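## Task

Scene 2: put the red wire down on its own, with at least a hand's width of clearance from every other wire, and don't leave any wire hanging over the table's edge.

## Robot and tools

Robot: two arms, left_arm and right_arm, each with a two-finger gripper and a wrist camera. In the scene frame the left base sits near (+0.005, +0.311, -0.006) m and the right base near (-0.007, -0.318, -0.007) m. The origin is at table-top height, between the arms. +x points out over the table, +y is toward left_arm, and +z is up. Arm names do not match image sides. The fingers point along the gripper's +z axis and close along its y axis. end_effector_position is the spot between the pads, about 1 cm short of the tips. Reported positions can be off by a few centimetres, more at long reach. Fixtures sit behind and under the bases (a bar, a plate and a low rail, up to about 3 cm above the table) and give no warning on contact.

execute_actions(actions, cameras): actions is a list of actions. Each action holds up to 15 rows, one per 1/30 s step, and a short action repeats its last row. Every row is a single list of 14 numbers in [-1, 1] covering both arms: left dx, dy, dz, rx, ry, rz, opening, then the same seven for right. dx..rz are offsets from that arm's Hand target as it stood when the action began, along scene-frame axes, with rotation about the Hand target position. All rows of an action count from that same start, not from the row before. Repeating an offset in a new action moves the arm further. Scale: 1.0 = 0.6 m or 180 degrees, and rx, ry, rz form one rotation vector. Opening is absolute, not an offset: +1 fully open (0.093 m), -1 closed. Send six zeros to hold an arm where it is commanded. A 0 in the opening slot is a real half-open command, so resend the current grip number to keep it. An empty actions list returns state plus all camera images.

move(target, speed, blend, opening_speed, grip_force, blocking, cameras): steers both grippers in straight lines. target is one 14-number row in the same layout and scale as above, or up to 15 such rows. Every row is an offset from the Hand targets at the move's start, not from the previous row. speed is in m/s (0.002 to 2.9, default 0.25), one value or one per row; turns are capped at twice that in rad/s. blend is in metres and rounds corners at intermediate rows; 0 stops at each. opening_speed sets how fast openings change, in units of the -1..+1 scale per second, 0.2 or more. grip_force is the newtons per finger pad, 10 to 50, one value or one per arm; it persists, and lower values close slowly. blocking=false returns after about 0.5 s while the move carries on. A move runs at most 10 s and avoids nothing. Its result adds a move: line, which reads done, off_target, moving, held or fault, plus limits (paced = pose clipped, held = steps withheld). done means within 10 mm and 2 degrees, which says nothing about contact. Keep paths clear of each arm's own base.

wait(seconds 0..10, cameras) lets time pass with commands held. stop(cameras) brakes a running move. zoom_image(camera, region=[x0,y0,x1,y1]) enlarges part of the latest image from cam_high, cam_low, cam_left_wrist or cam_right_wrist. The region is at most 504x504 pixels with the origin at the top-left. finished_scene(scene) ends the given scene (1 or 2) for good; call nothing after it in the same reply. Scene 1 is practice.

Results: end_effector_position (m) and end_effector_quat_wxyz in the scene frame. Hand target is the last commanded pose after clipping; the next offsets start from it. Tool commands show the current commands. grip_measured is the finger motor on the -1..+1 scale. Pads meet near -0.94, and each millimetre of object width adds about 0.0208, with a per-gripper bias up to +0.02. Joint positions end with the finger gap in metres. Joint torques come in the same joint order, with joints 1-3 wrapping at ±28 N m. Joint velocities may say within noise. Motor temperatures are in °C, and calls that ran actions also list step readings. Images: cam_high and cam_low are 504x504, the wrist cameras 896x504, and calibration is provided for each.

Behaviour: orientation commands are clipped to 40 degrees from the current orientation at each step. Friction and gravity can leave the gripper short, low or tilted, so check the reported pose after each move and send the remaining gap as an offset. Small moves may fail or drift sideways. To grip a thin wire, send about -1 and keep resending it to hold. To release, send a value well above the width reading. Lower the gripper slowly near the table.

Avoid: dropping or releasing a wire while it is moving, fast contact with the table or fixtures, pressing past contact, any contact between the two grippers or arms (even a moderate one can end the scene), pulling on camera cables, and anything falling off or left beyond the table edge. Watch for MOTOR HOT above 75 °C. At 90 °C the arm folds and stops working for the rest of the scene, so avoid long holds at full stretch or pushing toward unreachable poses. Objects may get bumped occasionally. Check the result with camera images before finishing.

Each tool is called after "Request:" by a JSON object that holds its "api" and its "payload", one argument or row to a line.

## Session

Request:
{"api": "execute_actions", "payload": {
  "actions": []
}}

Scene clock: 0.00 s.
left_arm: end_effector_position=(+0.3252, -0.0608, +0.2596) grip_measured=-0.915 end_effector_quat_wxyz=(+0.448, +0.542, +0.550, -0.450) | right_arm: end_effector_position=(+0.3565, -0.3240, +0.4061) grip_measured=+1.000 end_effector_quat_wxyz=(+0.717, +0.005, +0.696, +0.017)
Joint positions: left_arm=[-0.64 1.732 1.295 0.091 0.958 0.284 0.001] | right_arm=[0 1.047 1.047 0 0 0 0.093]
Joint velocities: within noise
Joint torques (N m): no reading
Motor temperatures (°C): left_arm=[26 27 25 24 27 27 27] | right_arm=[26 26 30 25 25 23 26]
Heat: left arm: 27 °C; right arm: 30 °C.
Hand target: left_arm +0.3246, -0.0607, +0.2690; +0.457, +0.544, +0.543, -0.448 | right_arm +0.3568, -0.3232, +0.4051; +0.715, +0.004, +0.699, +0.019
Tool commands: left_gripper/opening=-0.922918 right_gripper/opening=+1.0
camera_calibration:
cam_left_wrist: T_world_to_cam=[[-0.997902, 0.0317084, 0.0564392, 0.304797], [-0.0235709, 0.634019, -0.772958, 0.279507], [-0.0602928, -0.772667, -0.631942, 0.221508], [0, 0, 0, 1]] pos_world=[0.324102, -0.0157257, 0.338825]

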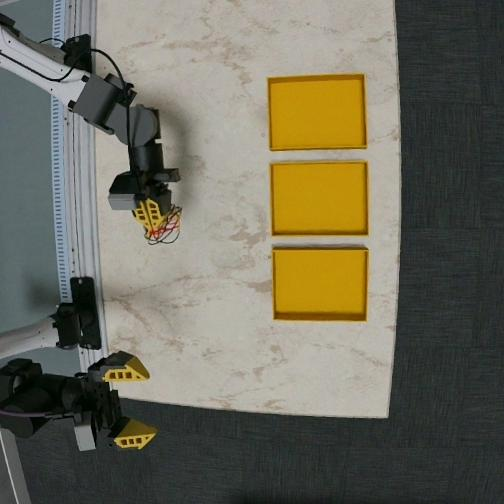

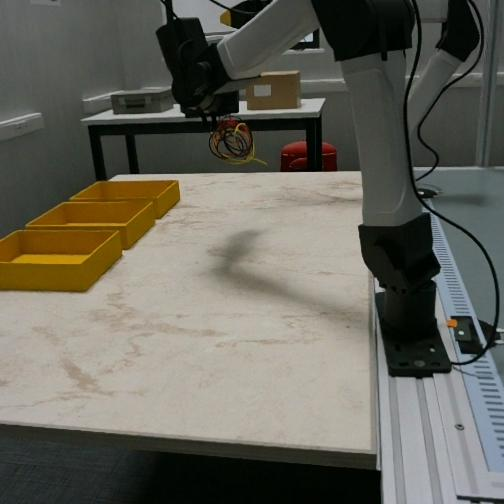

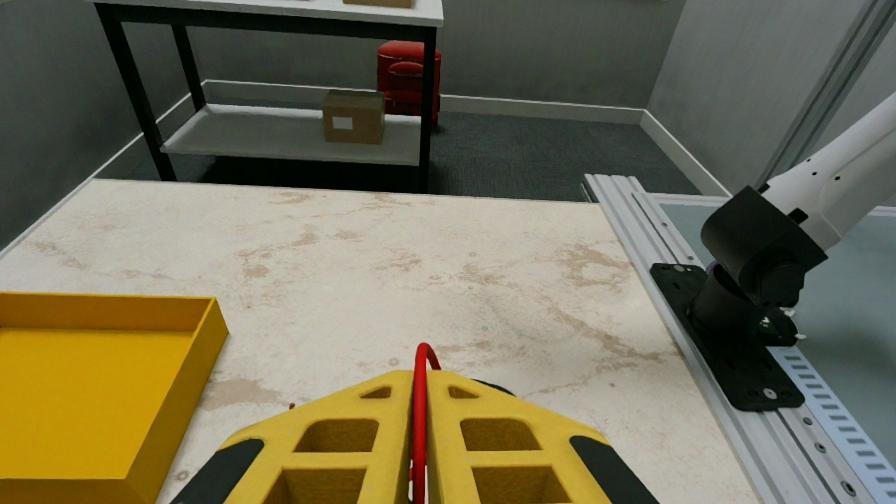

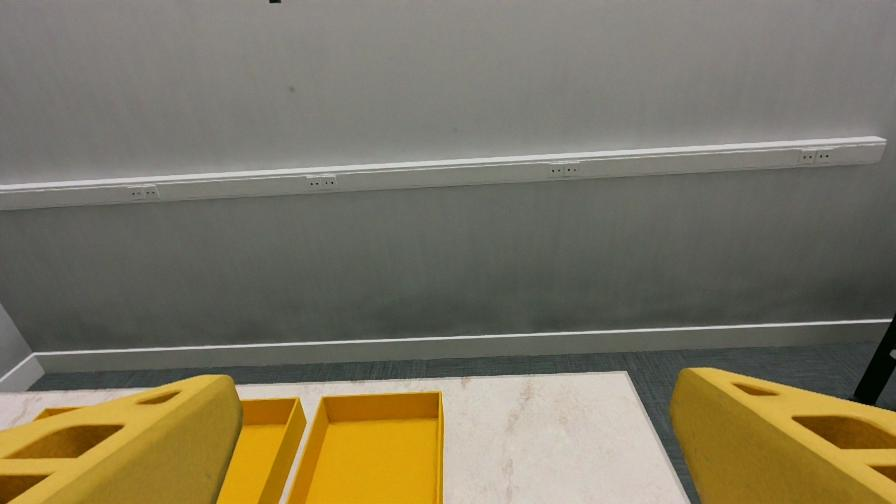

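Request:
{"api": "zoom_image", "payload": {
  "camera": "cam_low",
  "region": [190, 100, 290, 180]
}}

Request:
{"api": "zoom_image", "payload": {
  "camera": "cam_high",
  "region": [120, 180, 200, 260]
}}

Request:
{"api": "zoom_image", "payload": {
  "camera": "cam_left_wrist",
  "region": [270, 304, 570, 504]
}}

Scaled by 5.040 from the camera's 504x504 image, which has a finer 720x720 frame.

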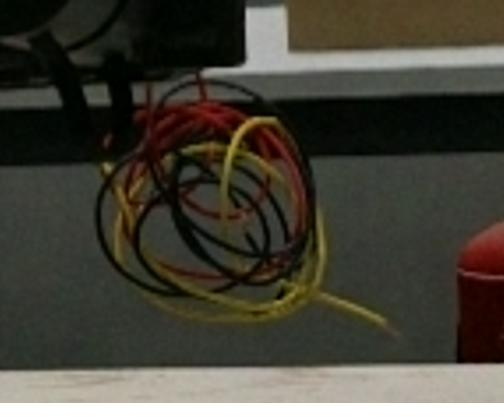

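Scaled by 6.300 from the camera's 504x504 image, which has a finer 720x720 frame.

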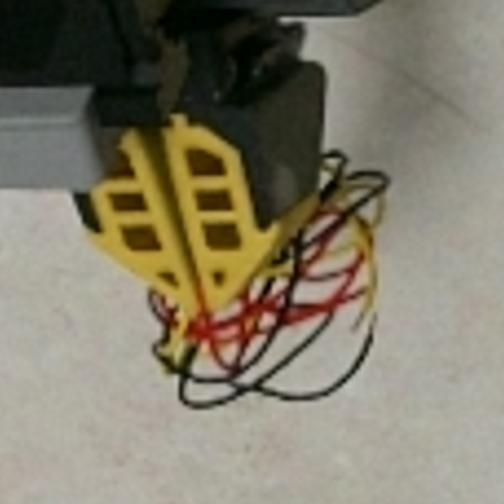

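Scaled by 1.680 from the camera's 896x504 image, which has a finer 1280x720 frame.

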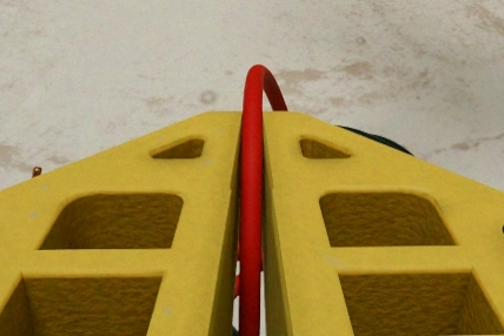

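Request:
{"api": "move", "payload": {
  "target": [0,0,0,0,0,0,-0.92,-0.05,0.0,-0.23,-0.130,0.130,0.487,1],
  "cameras": ["all"]
}}

Scene clock: 4.70 s.
left_arm: end_effector_position=(+0.3252, -0.0608, +0.2596) grip_measured=-0.915 end_effector_quat_wxyz=(+0.448, +0.542, +0.550, -0.450) | right_arm: end_effector_position=(+0.3257, -0.3266, +0.2753) grip_measured=+1.000 end_effector_quat_wxyz=(+0.455, -0.528, +0.682, +0.221)
Joint positions: left_arm=[-0.64 1.732 1.295 0.091 0.958 0.284 0.001] | right_arm=[-0.453 1.721 1.721 -1.543 -1.02 -1.731 0.093]
Joint torques (N m): left_arm=[-0.02 -10.99 8.38 1.66 0.26 -0.11] | right_arm=[0.73 -5.42 6.5 0.25 -0.65 -0.16]
Heat: left arm: 28 °C; right arm: 30 °C.
Hand target: left_arm +0.3246, -0.0607, +0.2690; +0.457, +0.544, +0.543, -0.448 | right_arm +0.3268, -0.3231, +0.2670; +0.349, -0.602, +0.614, +0.373
Off the commanded pose: left_arm 0.009 m, 1 deg | right_arm 0.009 m, 24 deg.
joint sent to its limit (right arm) — joint 4 (wrist pitch), lower limit. The joint targets are off in orientation, not in position.
move: off_target (right_arm)
camera_calibration:
cam_left_wrist: T_world_to_cam=[[-0.997902, 0.0317084, 0.0564392, 0.304797], [-0.0235709, 0.634019, -0.772958, 0.279507], [-0.0602928, -0.772667, -0.631942, 0.221508], [0, 0, 0, 1]] pos_world=[0.324102, -0.0157257, 0.338825]
cam_right_wrist: T_world_to_cam=[[0.922353, -0.349536, 0.164586, -0.46061], [-0.218757, -0.823631, -0.523237, -0.020753], [0.318449, 0.446605, -0.836143, 0.359684], [0, 0, 0, 1]] pos_world=[0.305765, -0.338729, 0.365698]

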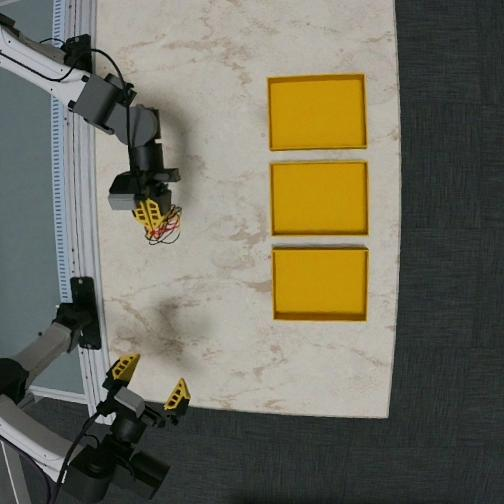

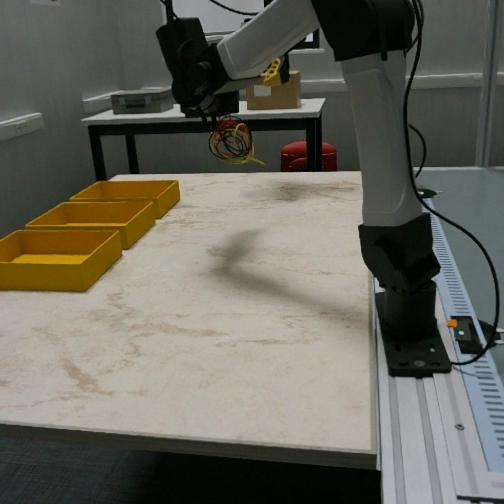

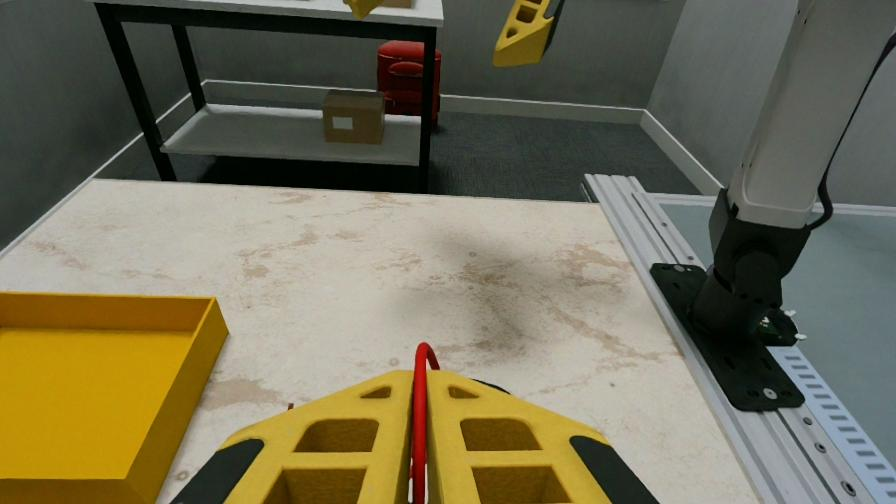

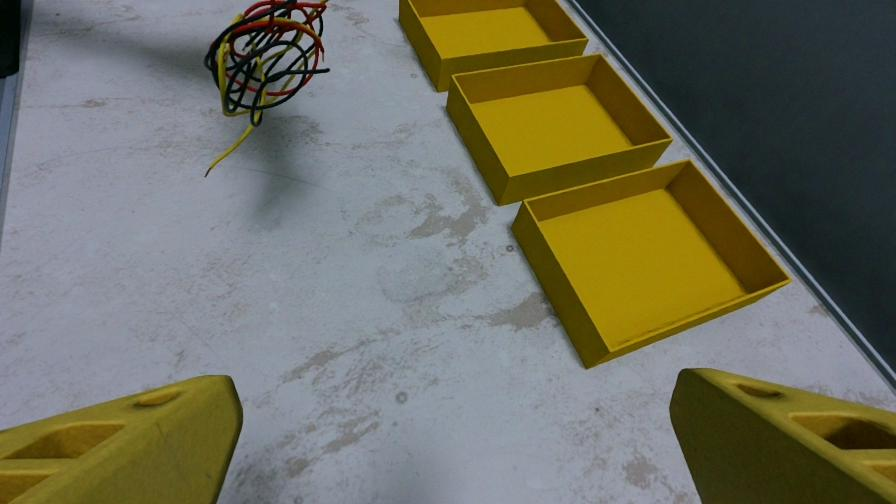

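Request:
{"api": "zoom_image", "payload": {
  "camera": "cam_right_wrist",
  "region": [180, 0, 360, 180]
}}

Scaled by 2.800 from the camera's 896x504 image, which has a finer 1280x720 frame.

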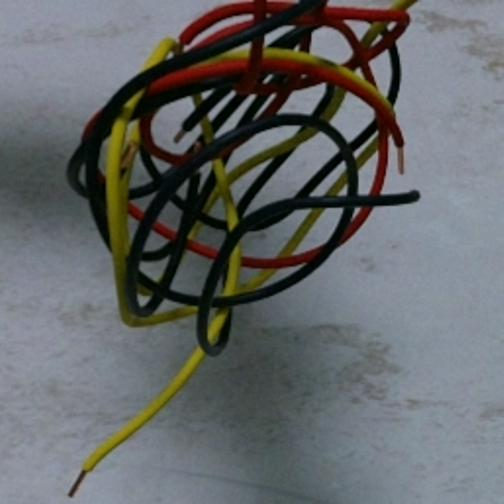

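Request:
{"api": "move", "payload": {
  "target": [0,0,-0.25,0,0,0,-0.92,-0.05,0.1,0.0,0,0,0,1],
  "cameras": ["all"],
  "speed": 0.15
}}

Request:
{"api": "zoom_image", "payload": {
  "camera": "cam_right_wrist",
  "region": [180, 0, 480, 200]
}}

Request:
{"api": "zoom_image", "payload": {
  "camera": "cam_low",
  "region": [180, 130, 300, 230]
}}

Scene clock: 7.23 s.
left_arm: end_effector_position=(+0.3251, -0.0615, +0.1271) grip_measured=-0.915 end_effector_quat_wxyz=(+0.460, +0.545, +0.540, -0.447) | right_arm: end_effector_position=(+0.3041, -0.2680, +0.2605) grip_measured=+1.000 end_effector_quat_wxyz=(+0.413, -0.557, +0.661, +0.288)
Joint positions: left_arm=[-0.64 1.968 0.992 0.659 0.958 0.288 0.001] | right_arm=[-0.295 1.681 1.613 -1.546 -1.016 -1.689 0.093]
Joint torques (N m): left_arm=[0.16 -9.06 5.53 1.83 0.26 -0.13] | right_arm=[0.58 -9.77 6.23 0.14 -0.71 0.07]
Heat: left arm: 28 °C; right arm: 31 °C.
Hand target: left_arm +0.3246, -0.0607, +0.1190; +0.457, +0.544, +0.543, -0.448 | right_arm +0.2968, -0.2631, +0.2669; +0.349, -0.602, +0.614, +0.373
Off the commanded pose: left_arm 0.008 m, 1 deg | right_arm 0.011 m, 14 deg.
joint sent to its limit (right arm) — joint 4 (wrist pitch), lower limit. The joint targets are off in orientation, not in position.
move: off_target (right_arm)
camera_calibration:
cam_left_wrist: T_world_to_cam=[[-0.999072, 0.0331027, 0.0275487, 0.316364], [-0.000987499, 0.621902, -0.783095, 0.17063], [-0.0430551, -0.782395, -0.621292, 0.129669], [0, 0, 0, 1]] pos_world=[0.321822, -0.0151353, 0.205466]
cam_right_wrist: T_world_to_cam=[[0.973366, -0.220065, 0.0642725, -0.372407], [-0.153582, -0.83406, -0.529865, -0.00578508], [0.170212, 0.505881, -0.845643, 0.391448], [0, 0, 0, 1]] pos_world=[0.29497, -0.284805, 0.351895]

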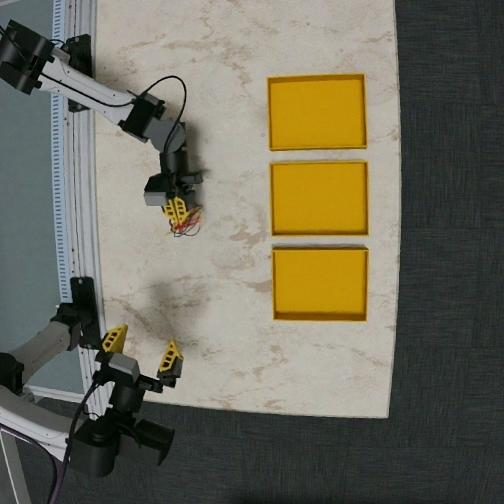

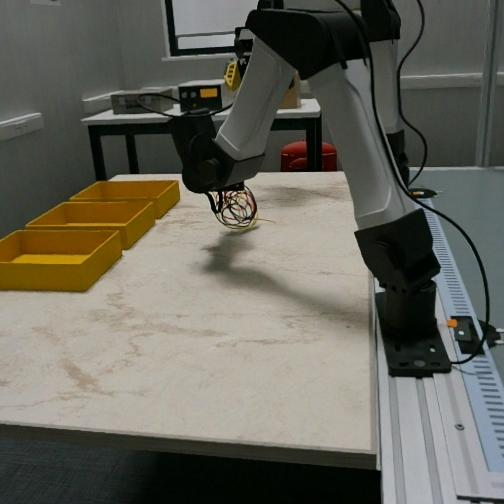

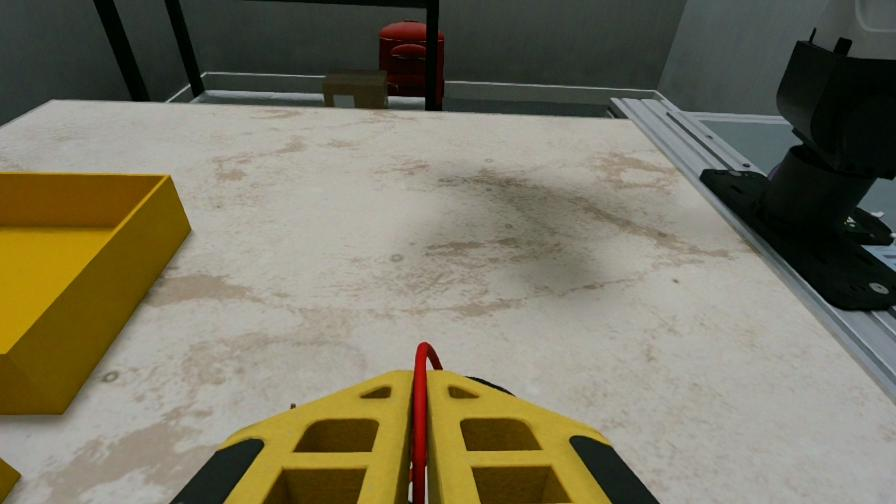

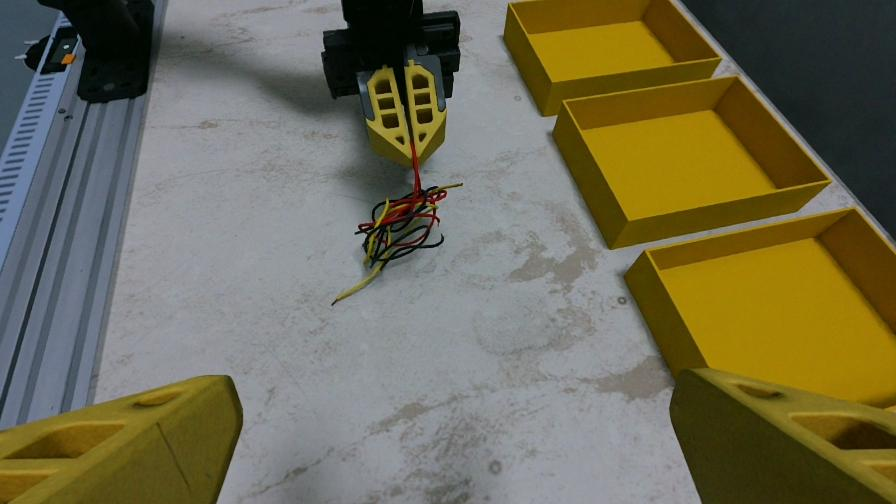

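Scaled by 1.680 from the camera's 896x504 image, which has a finer 1280x720 frame.

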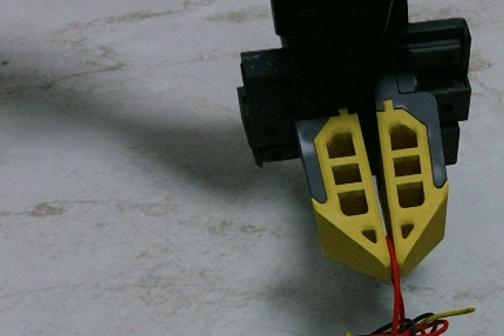

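Scaled by 4.200 from the camera's 504x504 image, which has a finer 720x720 frame.

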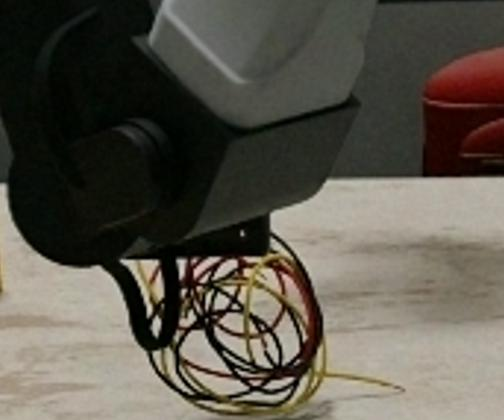

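Request:
{"api": "move", "payload": {
  "target": [0,0,-0.02,0,0,0,-0.92,-0.135,0.115,-0.22,-0.091,0.021,-0.224,0.0],
  "cameras": ["all"],
  "speed": 0.2
}}

Request:
{"api": "zoom_image", "payload": {
  "camera": "cam_low",
  "region": [180, 130, 300, 240]
}}

Scene clock: 10.30 s.
left_arm: end_effector_position=(+0.3258, -0.0620, +0.1179) grip_measured=-0.915 end_effector_quat_wxyz=(+0.463, +0.546, +0.538, -0.446) | right_arm: end_effector_position=(+0.2159, -0.1957, +0.1351) grip_measured=+0.002 end_effector_quat_wxyz=(+0.344, -0.385, +0.842, +0.161)
Joint positions: left_arm=[-0.64 1.998 0.982 0.707 0.958 0.288 0.001] | right_arm=[0.238 0.933 0.655 -0.655 -0.395 -0.468 0.045]
Joint torques (N m): left_arm=[0.14 -8.83 5.29 1.83 0.27 -0.14] | right_arm=[0.55 -2.17 7.58 2.05 -0.15 0.1]
Heat: left arm: 29 °C; right arm: 31 °C.
Hand target: left_arm +0.3246, -0.0607, +0.1071; +0.457, +0.544, +0.543, -0.448 | right_arm +0.2159, -0.1941, +0.1351; +0.349, -0.384, +0.840, +0.160
Off the commanded pose: left_arm 0.011 m, 1 deg | right_arm 0.002 m, 1 deg.
move: off_target (left_arm)
camera_calibration:
cam_left_wrist: T_world_to_cam=[[-0.999236, 0.0331259, 0.0207253, 0.318126], [0.0042032, 0.618439, -0.785822, 0.162195], [-0.0388483, -0.785134, -0.618106, 0.121645], [0, 0, 0, 1]] pos_world=[0.321927, -0.0153387, 0.196053]
cam_right_wrist: T_world_to_cam=[[0.751712, -0.659216, -0.0190895, -0.289511], [-0.636902, -0.718148, -0.28039, 0.0678679], [0.171128, 0.222931, -0.959696, 0.223725], [0, 0, 0, 1]] pos_world=[0.222568, -0.191986, 0.228211]

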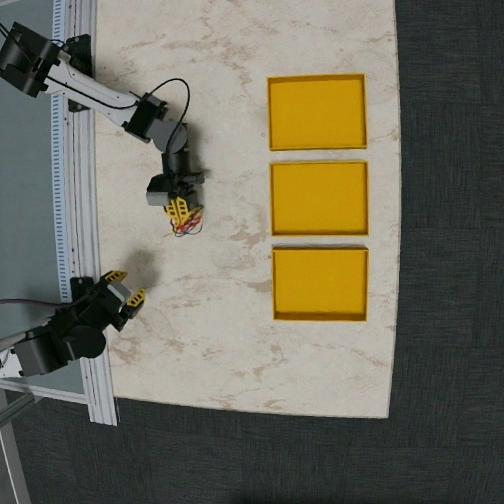

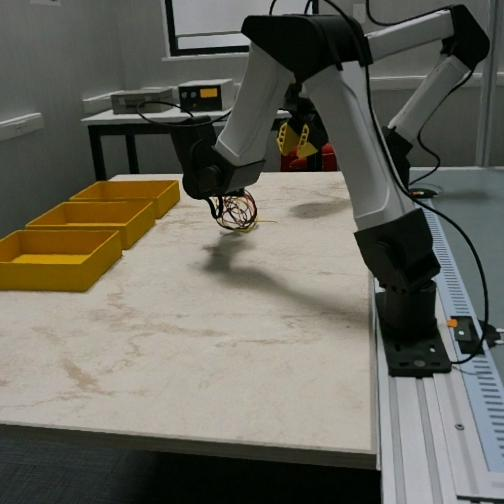

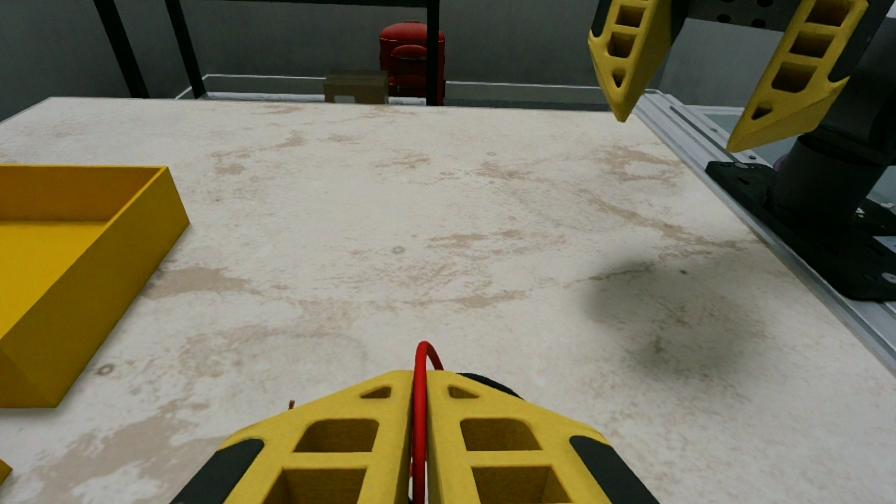

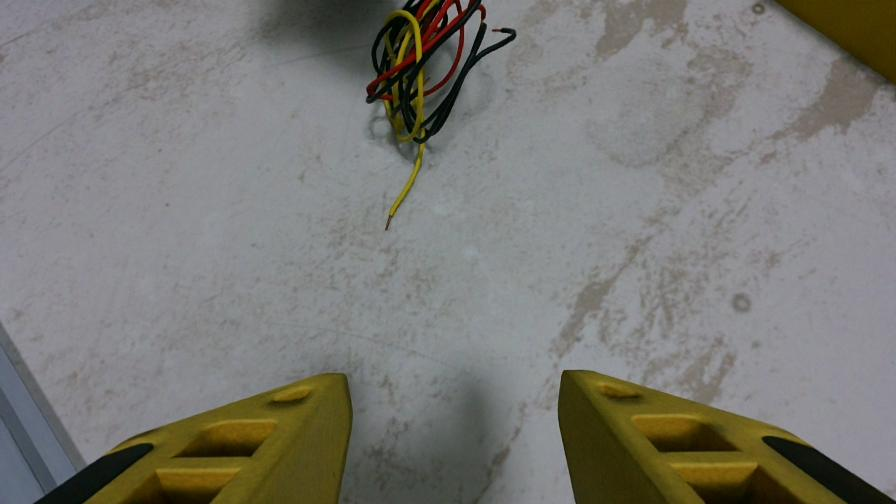

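Scaled by 4.200 from the camera's 504x504 image, which has a finer 720x720 frame.

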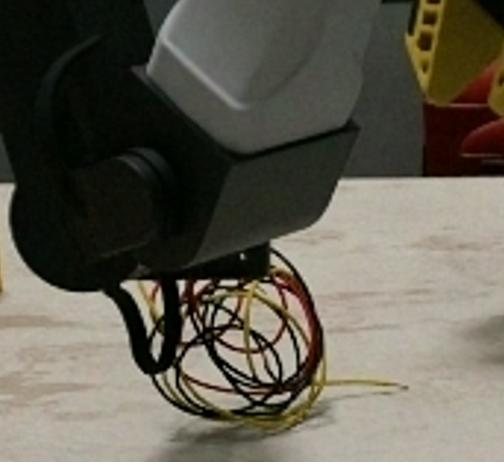

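Request:
{"api": "move", "payload": {
  "target": [0,0,0,0,0,0,-0.92,0.062,0.1335,-0.18,0.05,-0.044,0,-0.3],
  "cameras": ["all"],
  "speed": 0.15
}}

Request:
{"api": "zoom_image", "payload": {
  "camera": "cam_low",
  "region": [180, 130, 300, 240]
}}

Scene clock: 12.80 s.
left_arm: end_effector_position=(+0.3258, -0.0620, +0.1179) grip_measured=-0.915 end_effector_quat_wxyz=(+0.463, +0.546, +0.538, -0.446) | right_arm: end_effector_position=(+0.2560, -0.1152, +0.0326) grip_measured=-0.299 end_effector_quat_wxyz=(+0.441, -0.367, +0.795, +0.196)
Joint positions: left_arm=[-0.64 1.998 0.982 0.707 0.958 0.288 0.001] | right_arm=[0.505 1.505 0.268 0.604 -0.268 -0.204 0.031]
Joint torques (N m): left_arm=[0.17 -8.83 5.31 1.83 0.26 -0.14] | right_arm=[0.49 -2.63 5.48 2.52 -0.02 0.1]
Heat: left arm: 29 °C; right arm: 31 °C.
Hand target: left_arm +0.3246, -0.0607, +0.1071; +0.457, +0.544, +0.543, -0.448 | right_arm +0.2531, -0.1140, +0.0270; +0.435, -0.366, +0.799, +0.198
Off the commanded pose: left_arm 0.011 m, 1 deg | right_arm 0.006 m, 1 deg.
move: off_target (left_arm)
camera_calibration:
cam_left_wrist: T_world_to_cam=[[-0.999236, 0.0331259, 0.0207253, 0.318126], [0.0042032, 0.618439, -0.785822, 0.162195], [-0.0388483, -0.785134, -0.618106, 0.121645], [0, 0, 0, 1]] pos_world=[0.321927, -0.0153387, 0.196053]
cam_right_wrist: T_world_to_cam=[[0.752779, -0.658266, -0.003155, -0.269153], [-0.574538, -0.654675, -0.49123, 0.120704], [0.321295, 0.371601, -0.871024, 0.076272], [0, 0, 0, 1]] pos_world=[0.247456, -0.126495, 0.124879]

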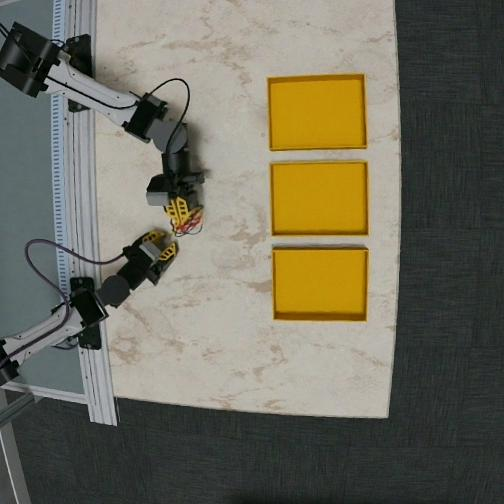

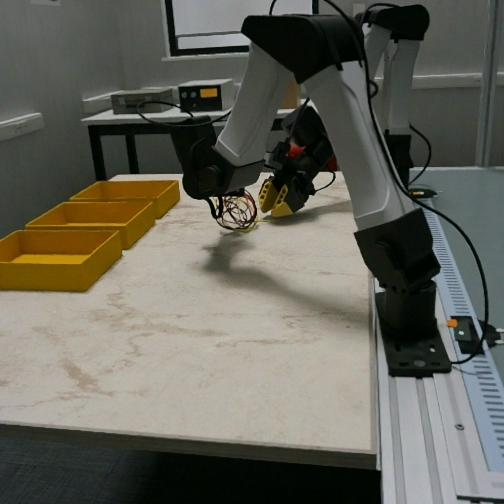

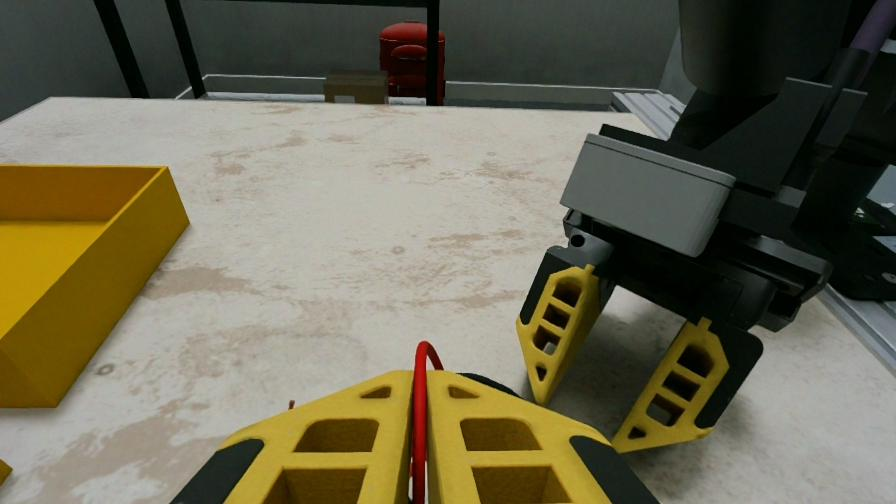

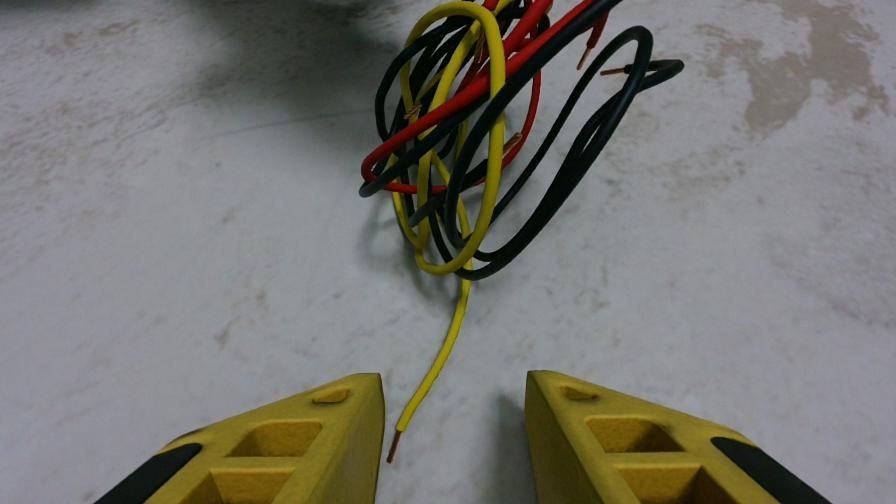

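Scaled by 4.200 from the camera's 504x504 image, which has a finer 720x720 frame.

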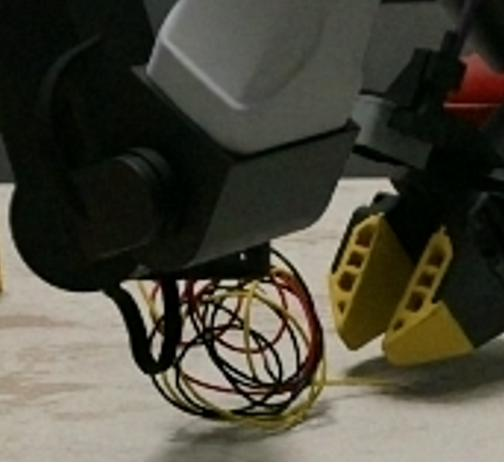

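Request:
{"api": "move", "payload": {
  "target": [
    [0,0,0,0,0,0,-0.92,0.0033,0.019,-0.0165,0,0,0,-0.3],
    [0,0,0,0,0,0,-0.92,0.0033,0.019,-0.0165,0,0,0,-1]
  ],
  "cameras": ["all"],
  "speed": 0.1,
  "opening_speed": 1.0
}}

Request:
{"api": "zoom_image", "payload": {
  "camera": "cam_low",
  "region": [180, 130, 300, 240]
}}

Scene clock: 15.10 s.
left_arm: end_effector_position=(+0.3258, -0.0620, +0.1179) grip_measured=-0.915 end_effector_quat_wxyz=(+0.463, +0.546, +0.538, -0.446) | right_arm: end_effector_position=(+0.2549, -0.1057, +0.0191) grip_measured=-0.978 end_effector_quat_wxyz=(+0.436, -0.367, +0.798, +0.196)
Joint positions: left_arm=[-0.64 1.998 0.982 0.707 0.958 0.288 0.001] | right_arm=[0.548 1.604 0.268 0.7 -0.233 -0.178 0]
Joint torques (N m): left_arm=[0.2 -8.83 5.27 1.83 0.27 -0.14] | right_arm=[0.5 -3.04 6.11 2.51 -0.01 0.11]
Heat: left arm: 30 °C; right arm: 31 °C.
Hand target: left_arm +0.3246, -0.0607, +0.1071; +0.457, +0.544, +0.543, -0.448 | right_arm +0.2550, -0.1025, +0.0170; +0.434, -0.366, +0.799, +0.198
Off the commanded pose: left_arm 0.011 m, 1 deg | right_arm 0.004 m, 0 deg.
move: off_target (left_arm)
camera_calibration:
cam_left_wrist: T_world_to_cam=[[-0.999236, 0.0331259, 0.0207253, 0.318126], [0.0042032, 0.618439, -0.785822, 0.162195], [-0.0388483, -0.785134, -0.618106, 0.121645], [0, 0, 0, 1]] pos_world=[0.321927, -0.0153387, 0.196053]
cam_right_wrist: T_world_to_cam=[[0.752562, -0.658492, -0.00623953, -0.26202], [-0.579011, -0.657154, -0.482592, 0.120418], [0.313682, 0.366793, -0.875823, 0.0629243], [0, 0, 0, 1]] pos_world=[0.247172, -0.116485, 0.111588]

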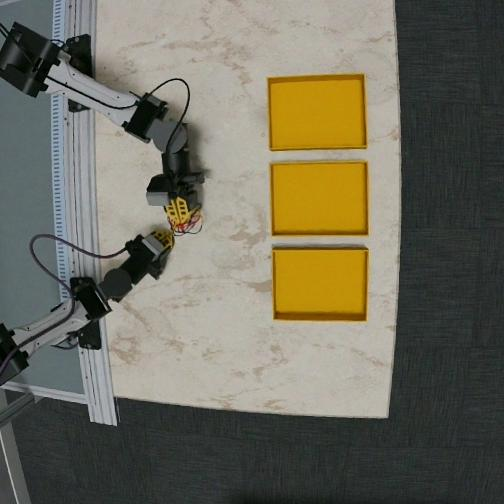

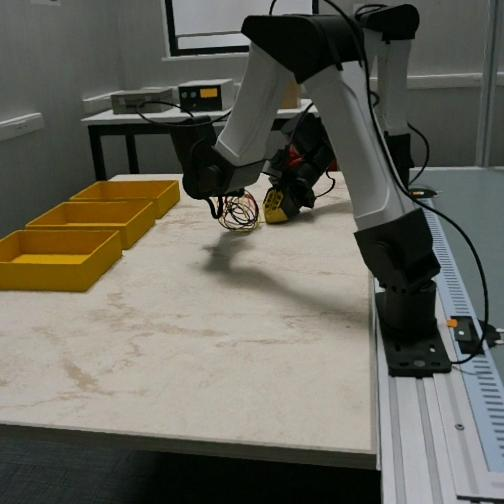

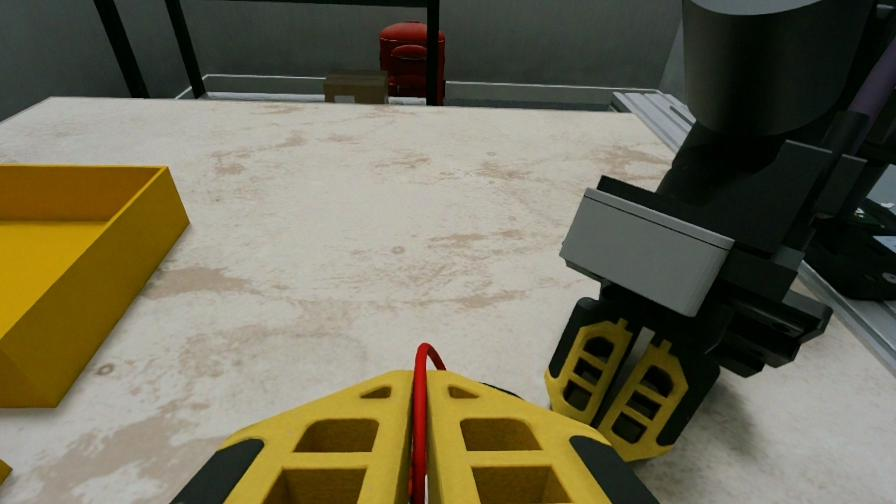

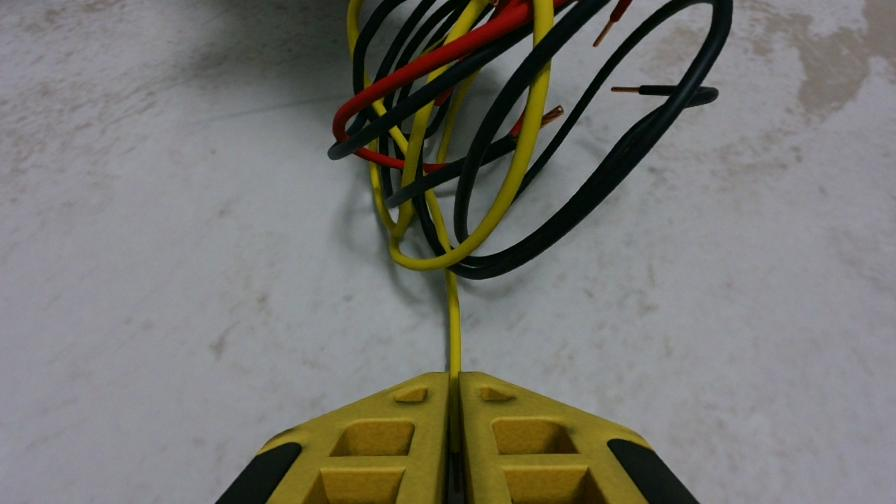

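Scaled by 4.200 from the camera's 504x504 image, which has a finer 720x720 frame.

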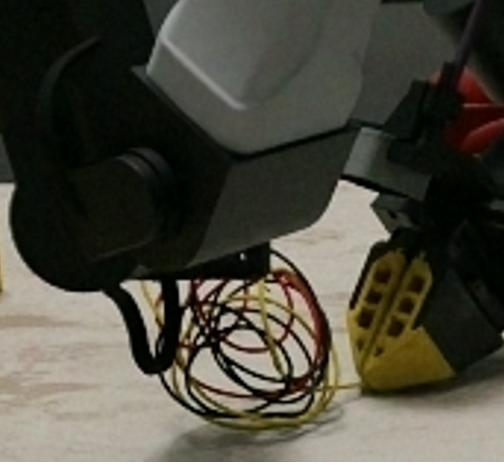

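Request:
{"api": "move", "payload": {
  "target": [0,0,0,0,0,0,-0.92,-0.09,-0.2,0.02,0,0,0,-1],
  "cameras": ["all"],
  "speed": 0.06
}}

Request:
{"api": "zoom_image", "payload": {
  "camera": "cam_low",
  "region": [180, 130, 300, 240]
}}

Scene clock: 18.40 s.
left_arm: end_effector_position=(+0.3258, -0.0620, +0.1179) grip_measured=-0.915 end_effector_quat_wxyz=(+0.463, +0.546, +0.538, -0.446) | right_arm: end_effector_position=(+0.1991, -0.2225, +0.0236) grip_measured=-0.978 end_effector_quat_wxyz=(+0.429, -0.362, +0.804, +0.197)
Joint positions: left_arm=[-0.64 1.998 0.982 0.707 0.958 0.288 0.001] | right_arm=[-0.071 0.961 0.072 0.019 -0.689 -0.638 0]
Joint torques (N m): left_arm=[0.24 -8.84 5.3 1.83 0.28 -0.12] | right_arm=[-0.95 -1.21 8.77 1.68 -0.55 -0.19]
Heat: left arm: 30 °C; right arm: 31 °C.
Hand target: left_arm +0.3246, -0.0607, +0.1071; +0.457, +0.544, +0.543, -0.448 | right_arm +0.2010, -0.2225, +0.0291; +0.435, -0.366, +0.799, +0.198
Off the commanded pose: left_arm 0.011 m, 1 deg | right_arm 0.006 m, 1 deg.
move: off_target (left_arm)
camera_calibration:
cam_left_wrist: T_world_to_cam=[[-0.999236, 0.0331259, 0.0207253, 0.318126], [0.0042032, 0.618439, -0.785822, 0.162195], [-0.0388483, -0.785134, -0.618106, 0.121645], [0, 0, 0, 1]] pos_world=[0.321927, -0.0153387, 0.196053]
cam_right_wrist: T_world_to_cam=[[0.746366, -0.665234, -0.0200107, -0.296921], [-0.594437, -0.65281, -0.469558, 0.0172395], [0.299303, 0.362357, -0.882675, 0.129194], [0, 0, 0, 1]] pos_world=[0.193192, -0.233083, 0.11619]

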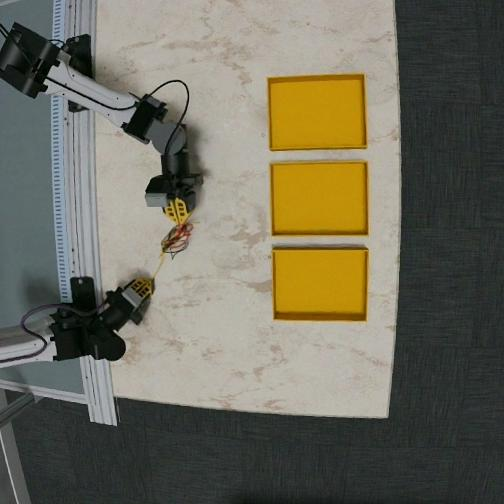

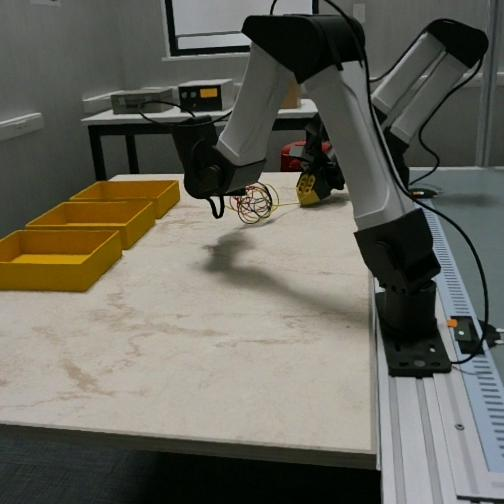

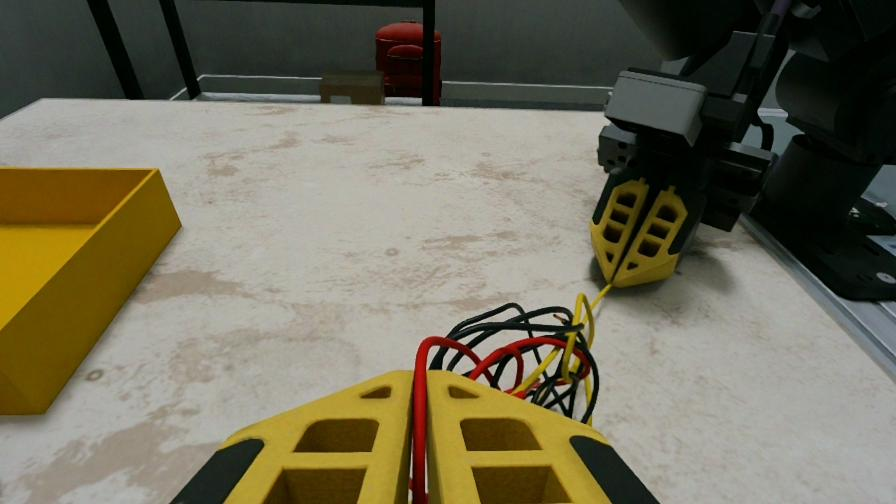

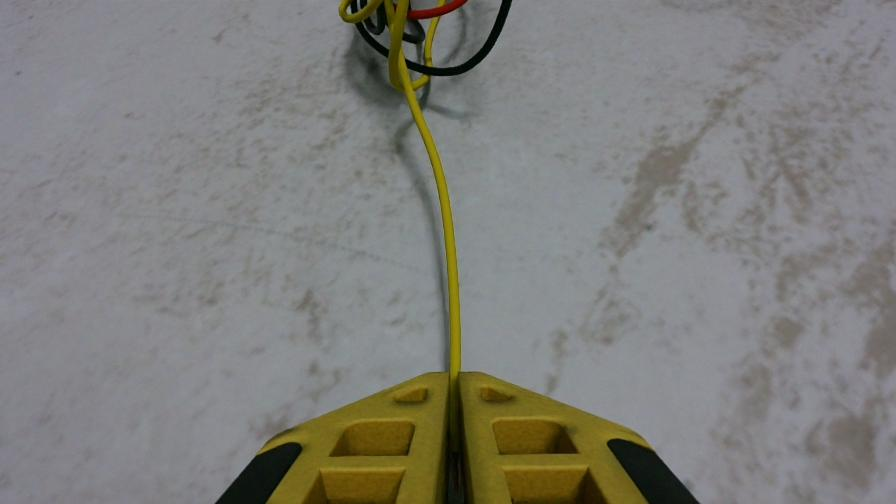

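Scaled by 4.200 from the camera's 504x504 image, which has a finer 720x720 frame.

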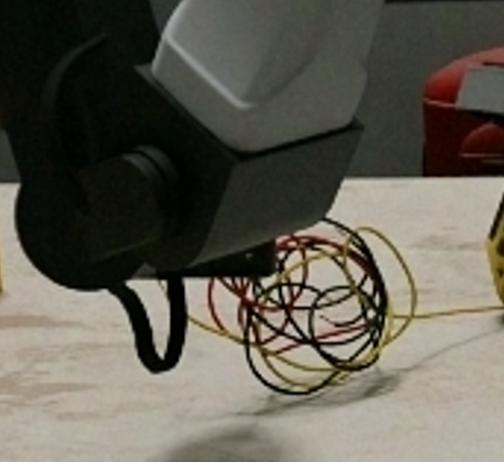

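Request:
{"api": "move", "payload": {
  "target": [0.05,0.2,0.05,0,0,0,-0.92,0.05,-0.1,0.05,0,0,0,-1],
  "cameras": ["all"],
  "speed": 0.08
}}

Request:
{"api": "zoom_image", "payload": {
  "camera": "cam_low",
  "region": [180, 130, 320, 250]
}}

Request:
{"api": "zoom_image", "payload": {
  "camera": "cam_left_wrist",
  "region": [380, 200, 680, 430]
}}

Scene clock: 21.50 s.
left_arm: end_effector_position=(+0.3458, +0.0564, +0.1101) grip_measured=-0.915 end_effector_quat_wxyz=(+0.427, +0.532, +0.566, -0.463) | right_arm: end_effector_position=(+0.2277, -0.2789, +0.0565) grip_measured=-0.978 end_effector_quat_wxyz=(+0.433, -0.368, +0.798, +0.199)
Joint positions: left_arm=[-0.32 1.898 0.955 0.235 1.247 0.616 0.001] | right_arm=[-0.425 1.181 0.37 -0.367 -0.891 -1.079 0]
Joint torques (N m): left_arm=[1.35 -14.16 8.55 1.31 0.61 -0.02] | right_arm=[-1.14 -0.95 9.02 1.12 -0.57 -0.12]
Heat: left arm: 31 °C; right arm: 31 °C.
Hand target: left_arm +0.3545, +0.0593, +0.1371; +0.456, +0.544, +0.543, -0.448 | right_arm +0.2310, -0.2826, +0.0591; +0.435, -0.366, +0.799, +0.198
Off the commanded pose: left_arm 0.029 m, 5 deg | right_arm 0.006 m, 0 deg.
move: off_target (left_arm)
camera_calibration:
cam_left_wrist: T_world_to_cam=[[-0.992532, 0.0334647, 0.117304, 0.321434], [-0.0684343, 0.643294, -0.762555, 0.103974], [-0.10098, -0.764887, -0.6362, 0.232883], [0, 0, 0, 1]] pos_world=[0.349666, 0.100487, 0.189741]
cam_right_wrist: T_world_to_cam=[[0.755712, -0.654743, -0.0145192, -0.354565], [-0.579816, -0.658593, -0.479655, 0.00844735], [0.304489, 0.3709, -0.877337, 0.170947], [0, 0, 0, 1]] pos_world=[0.220795, -0.28999, 0.148882]

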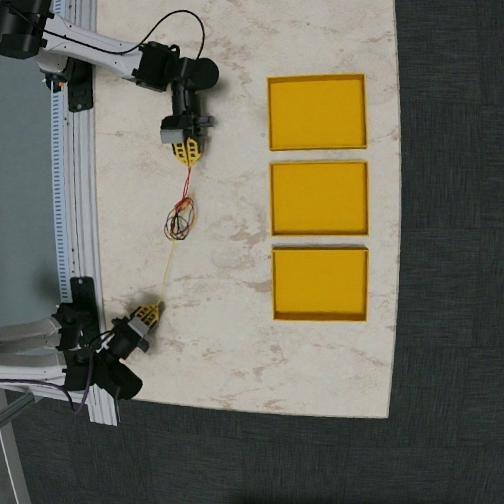

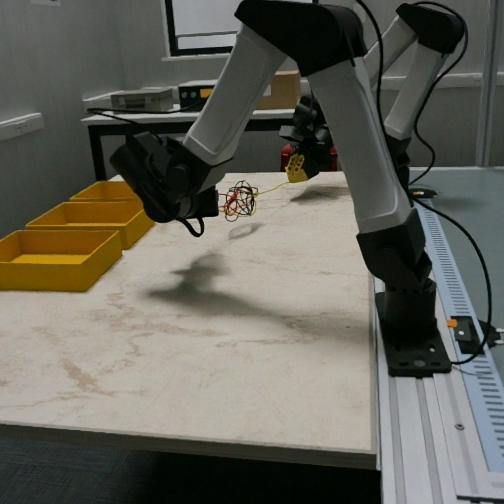

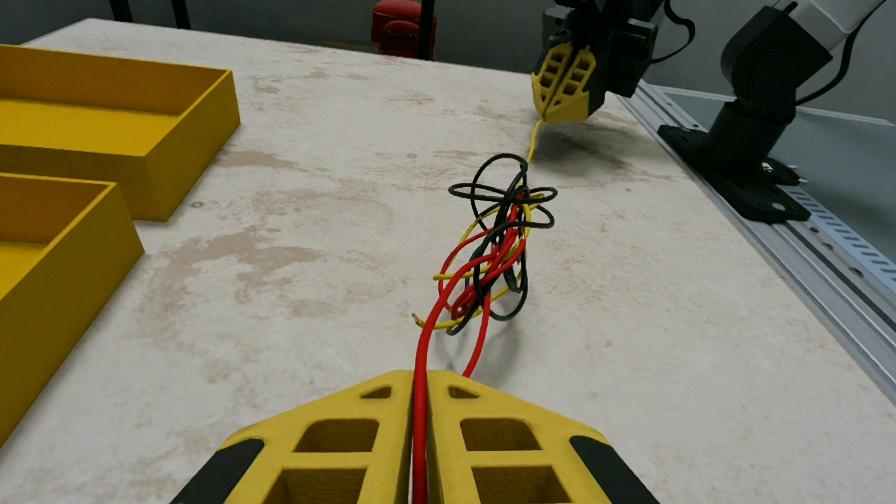

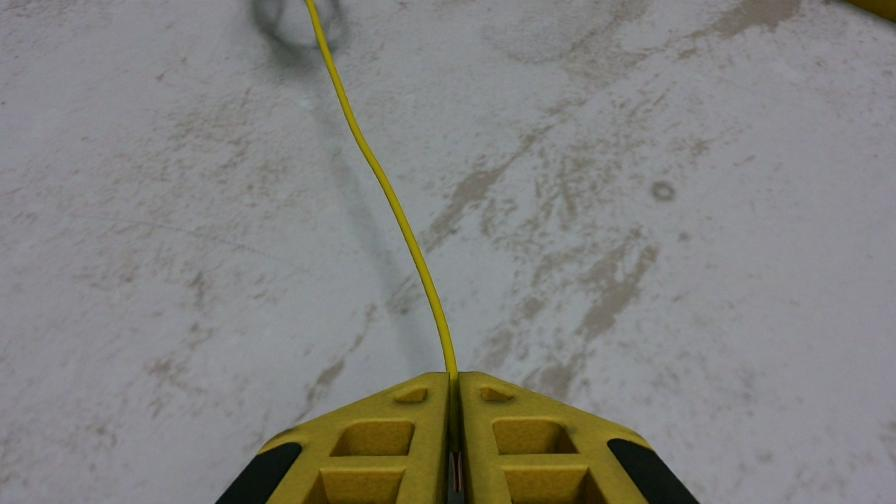

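Scaled by 3.600 from the camera's 504x504 image, which has a finer 720x720 frame.

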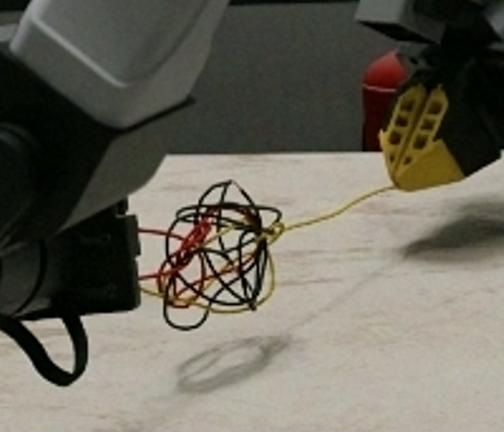

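Scaled by 1.680 from the camera's 896x504 image, which has a finer 1280x720 frame.

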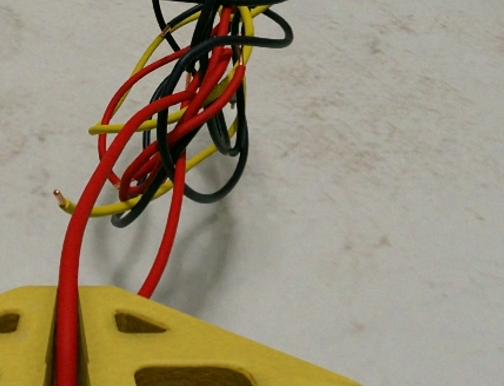

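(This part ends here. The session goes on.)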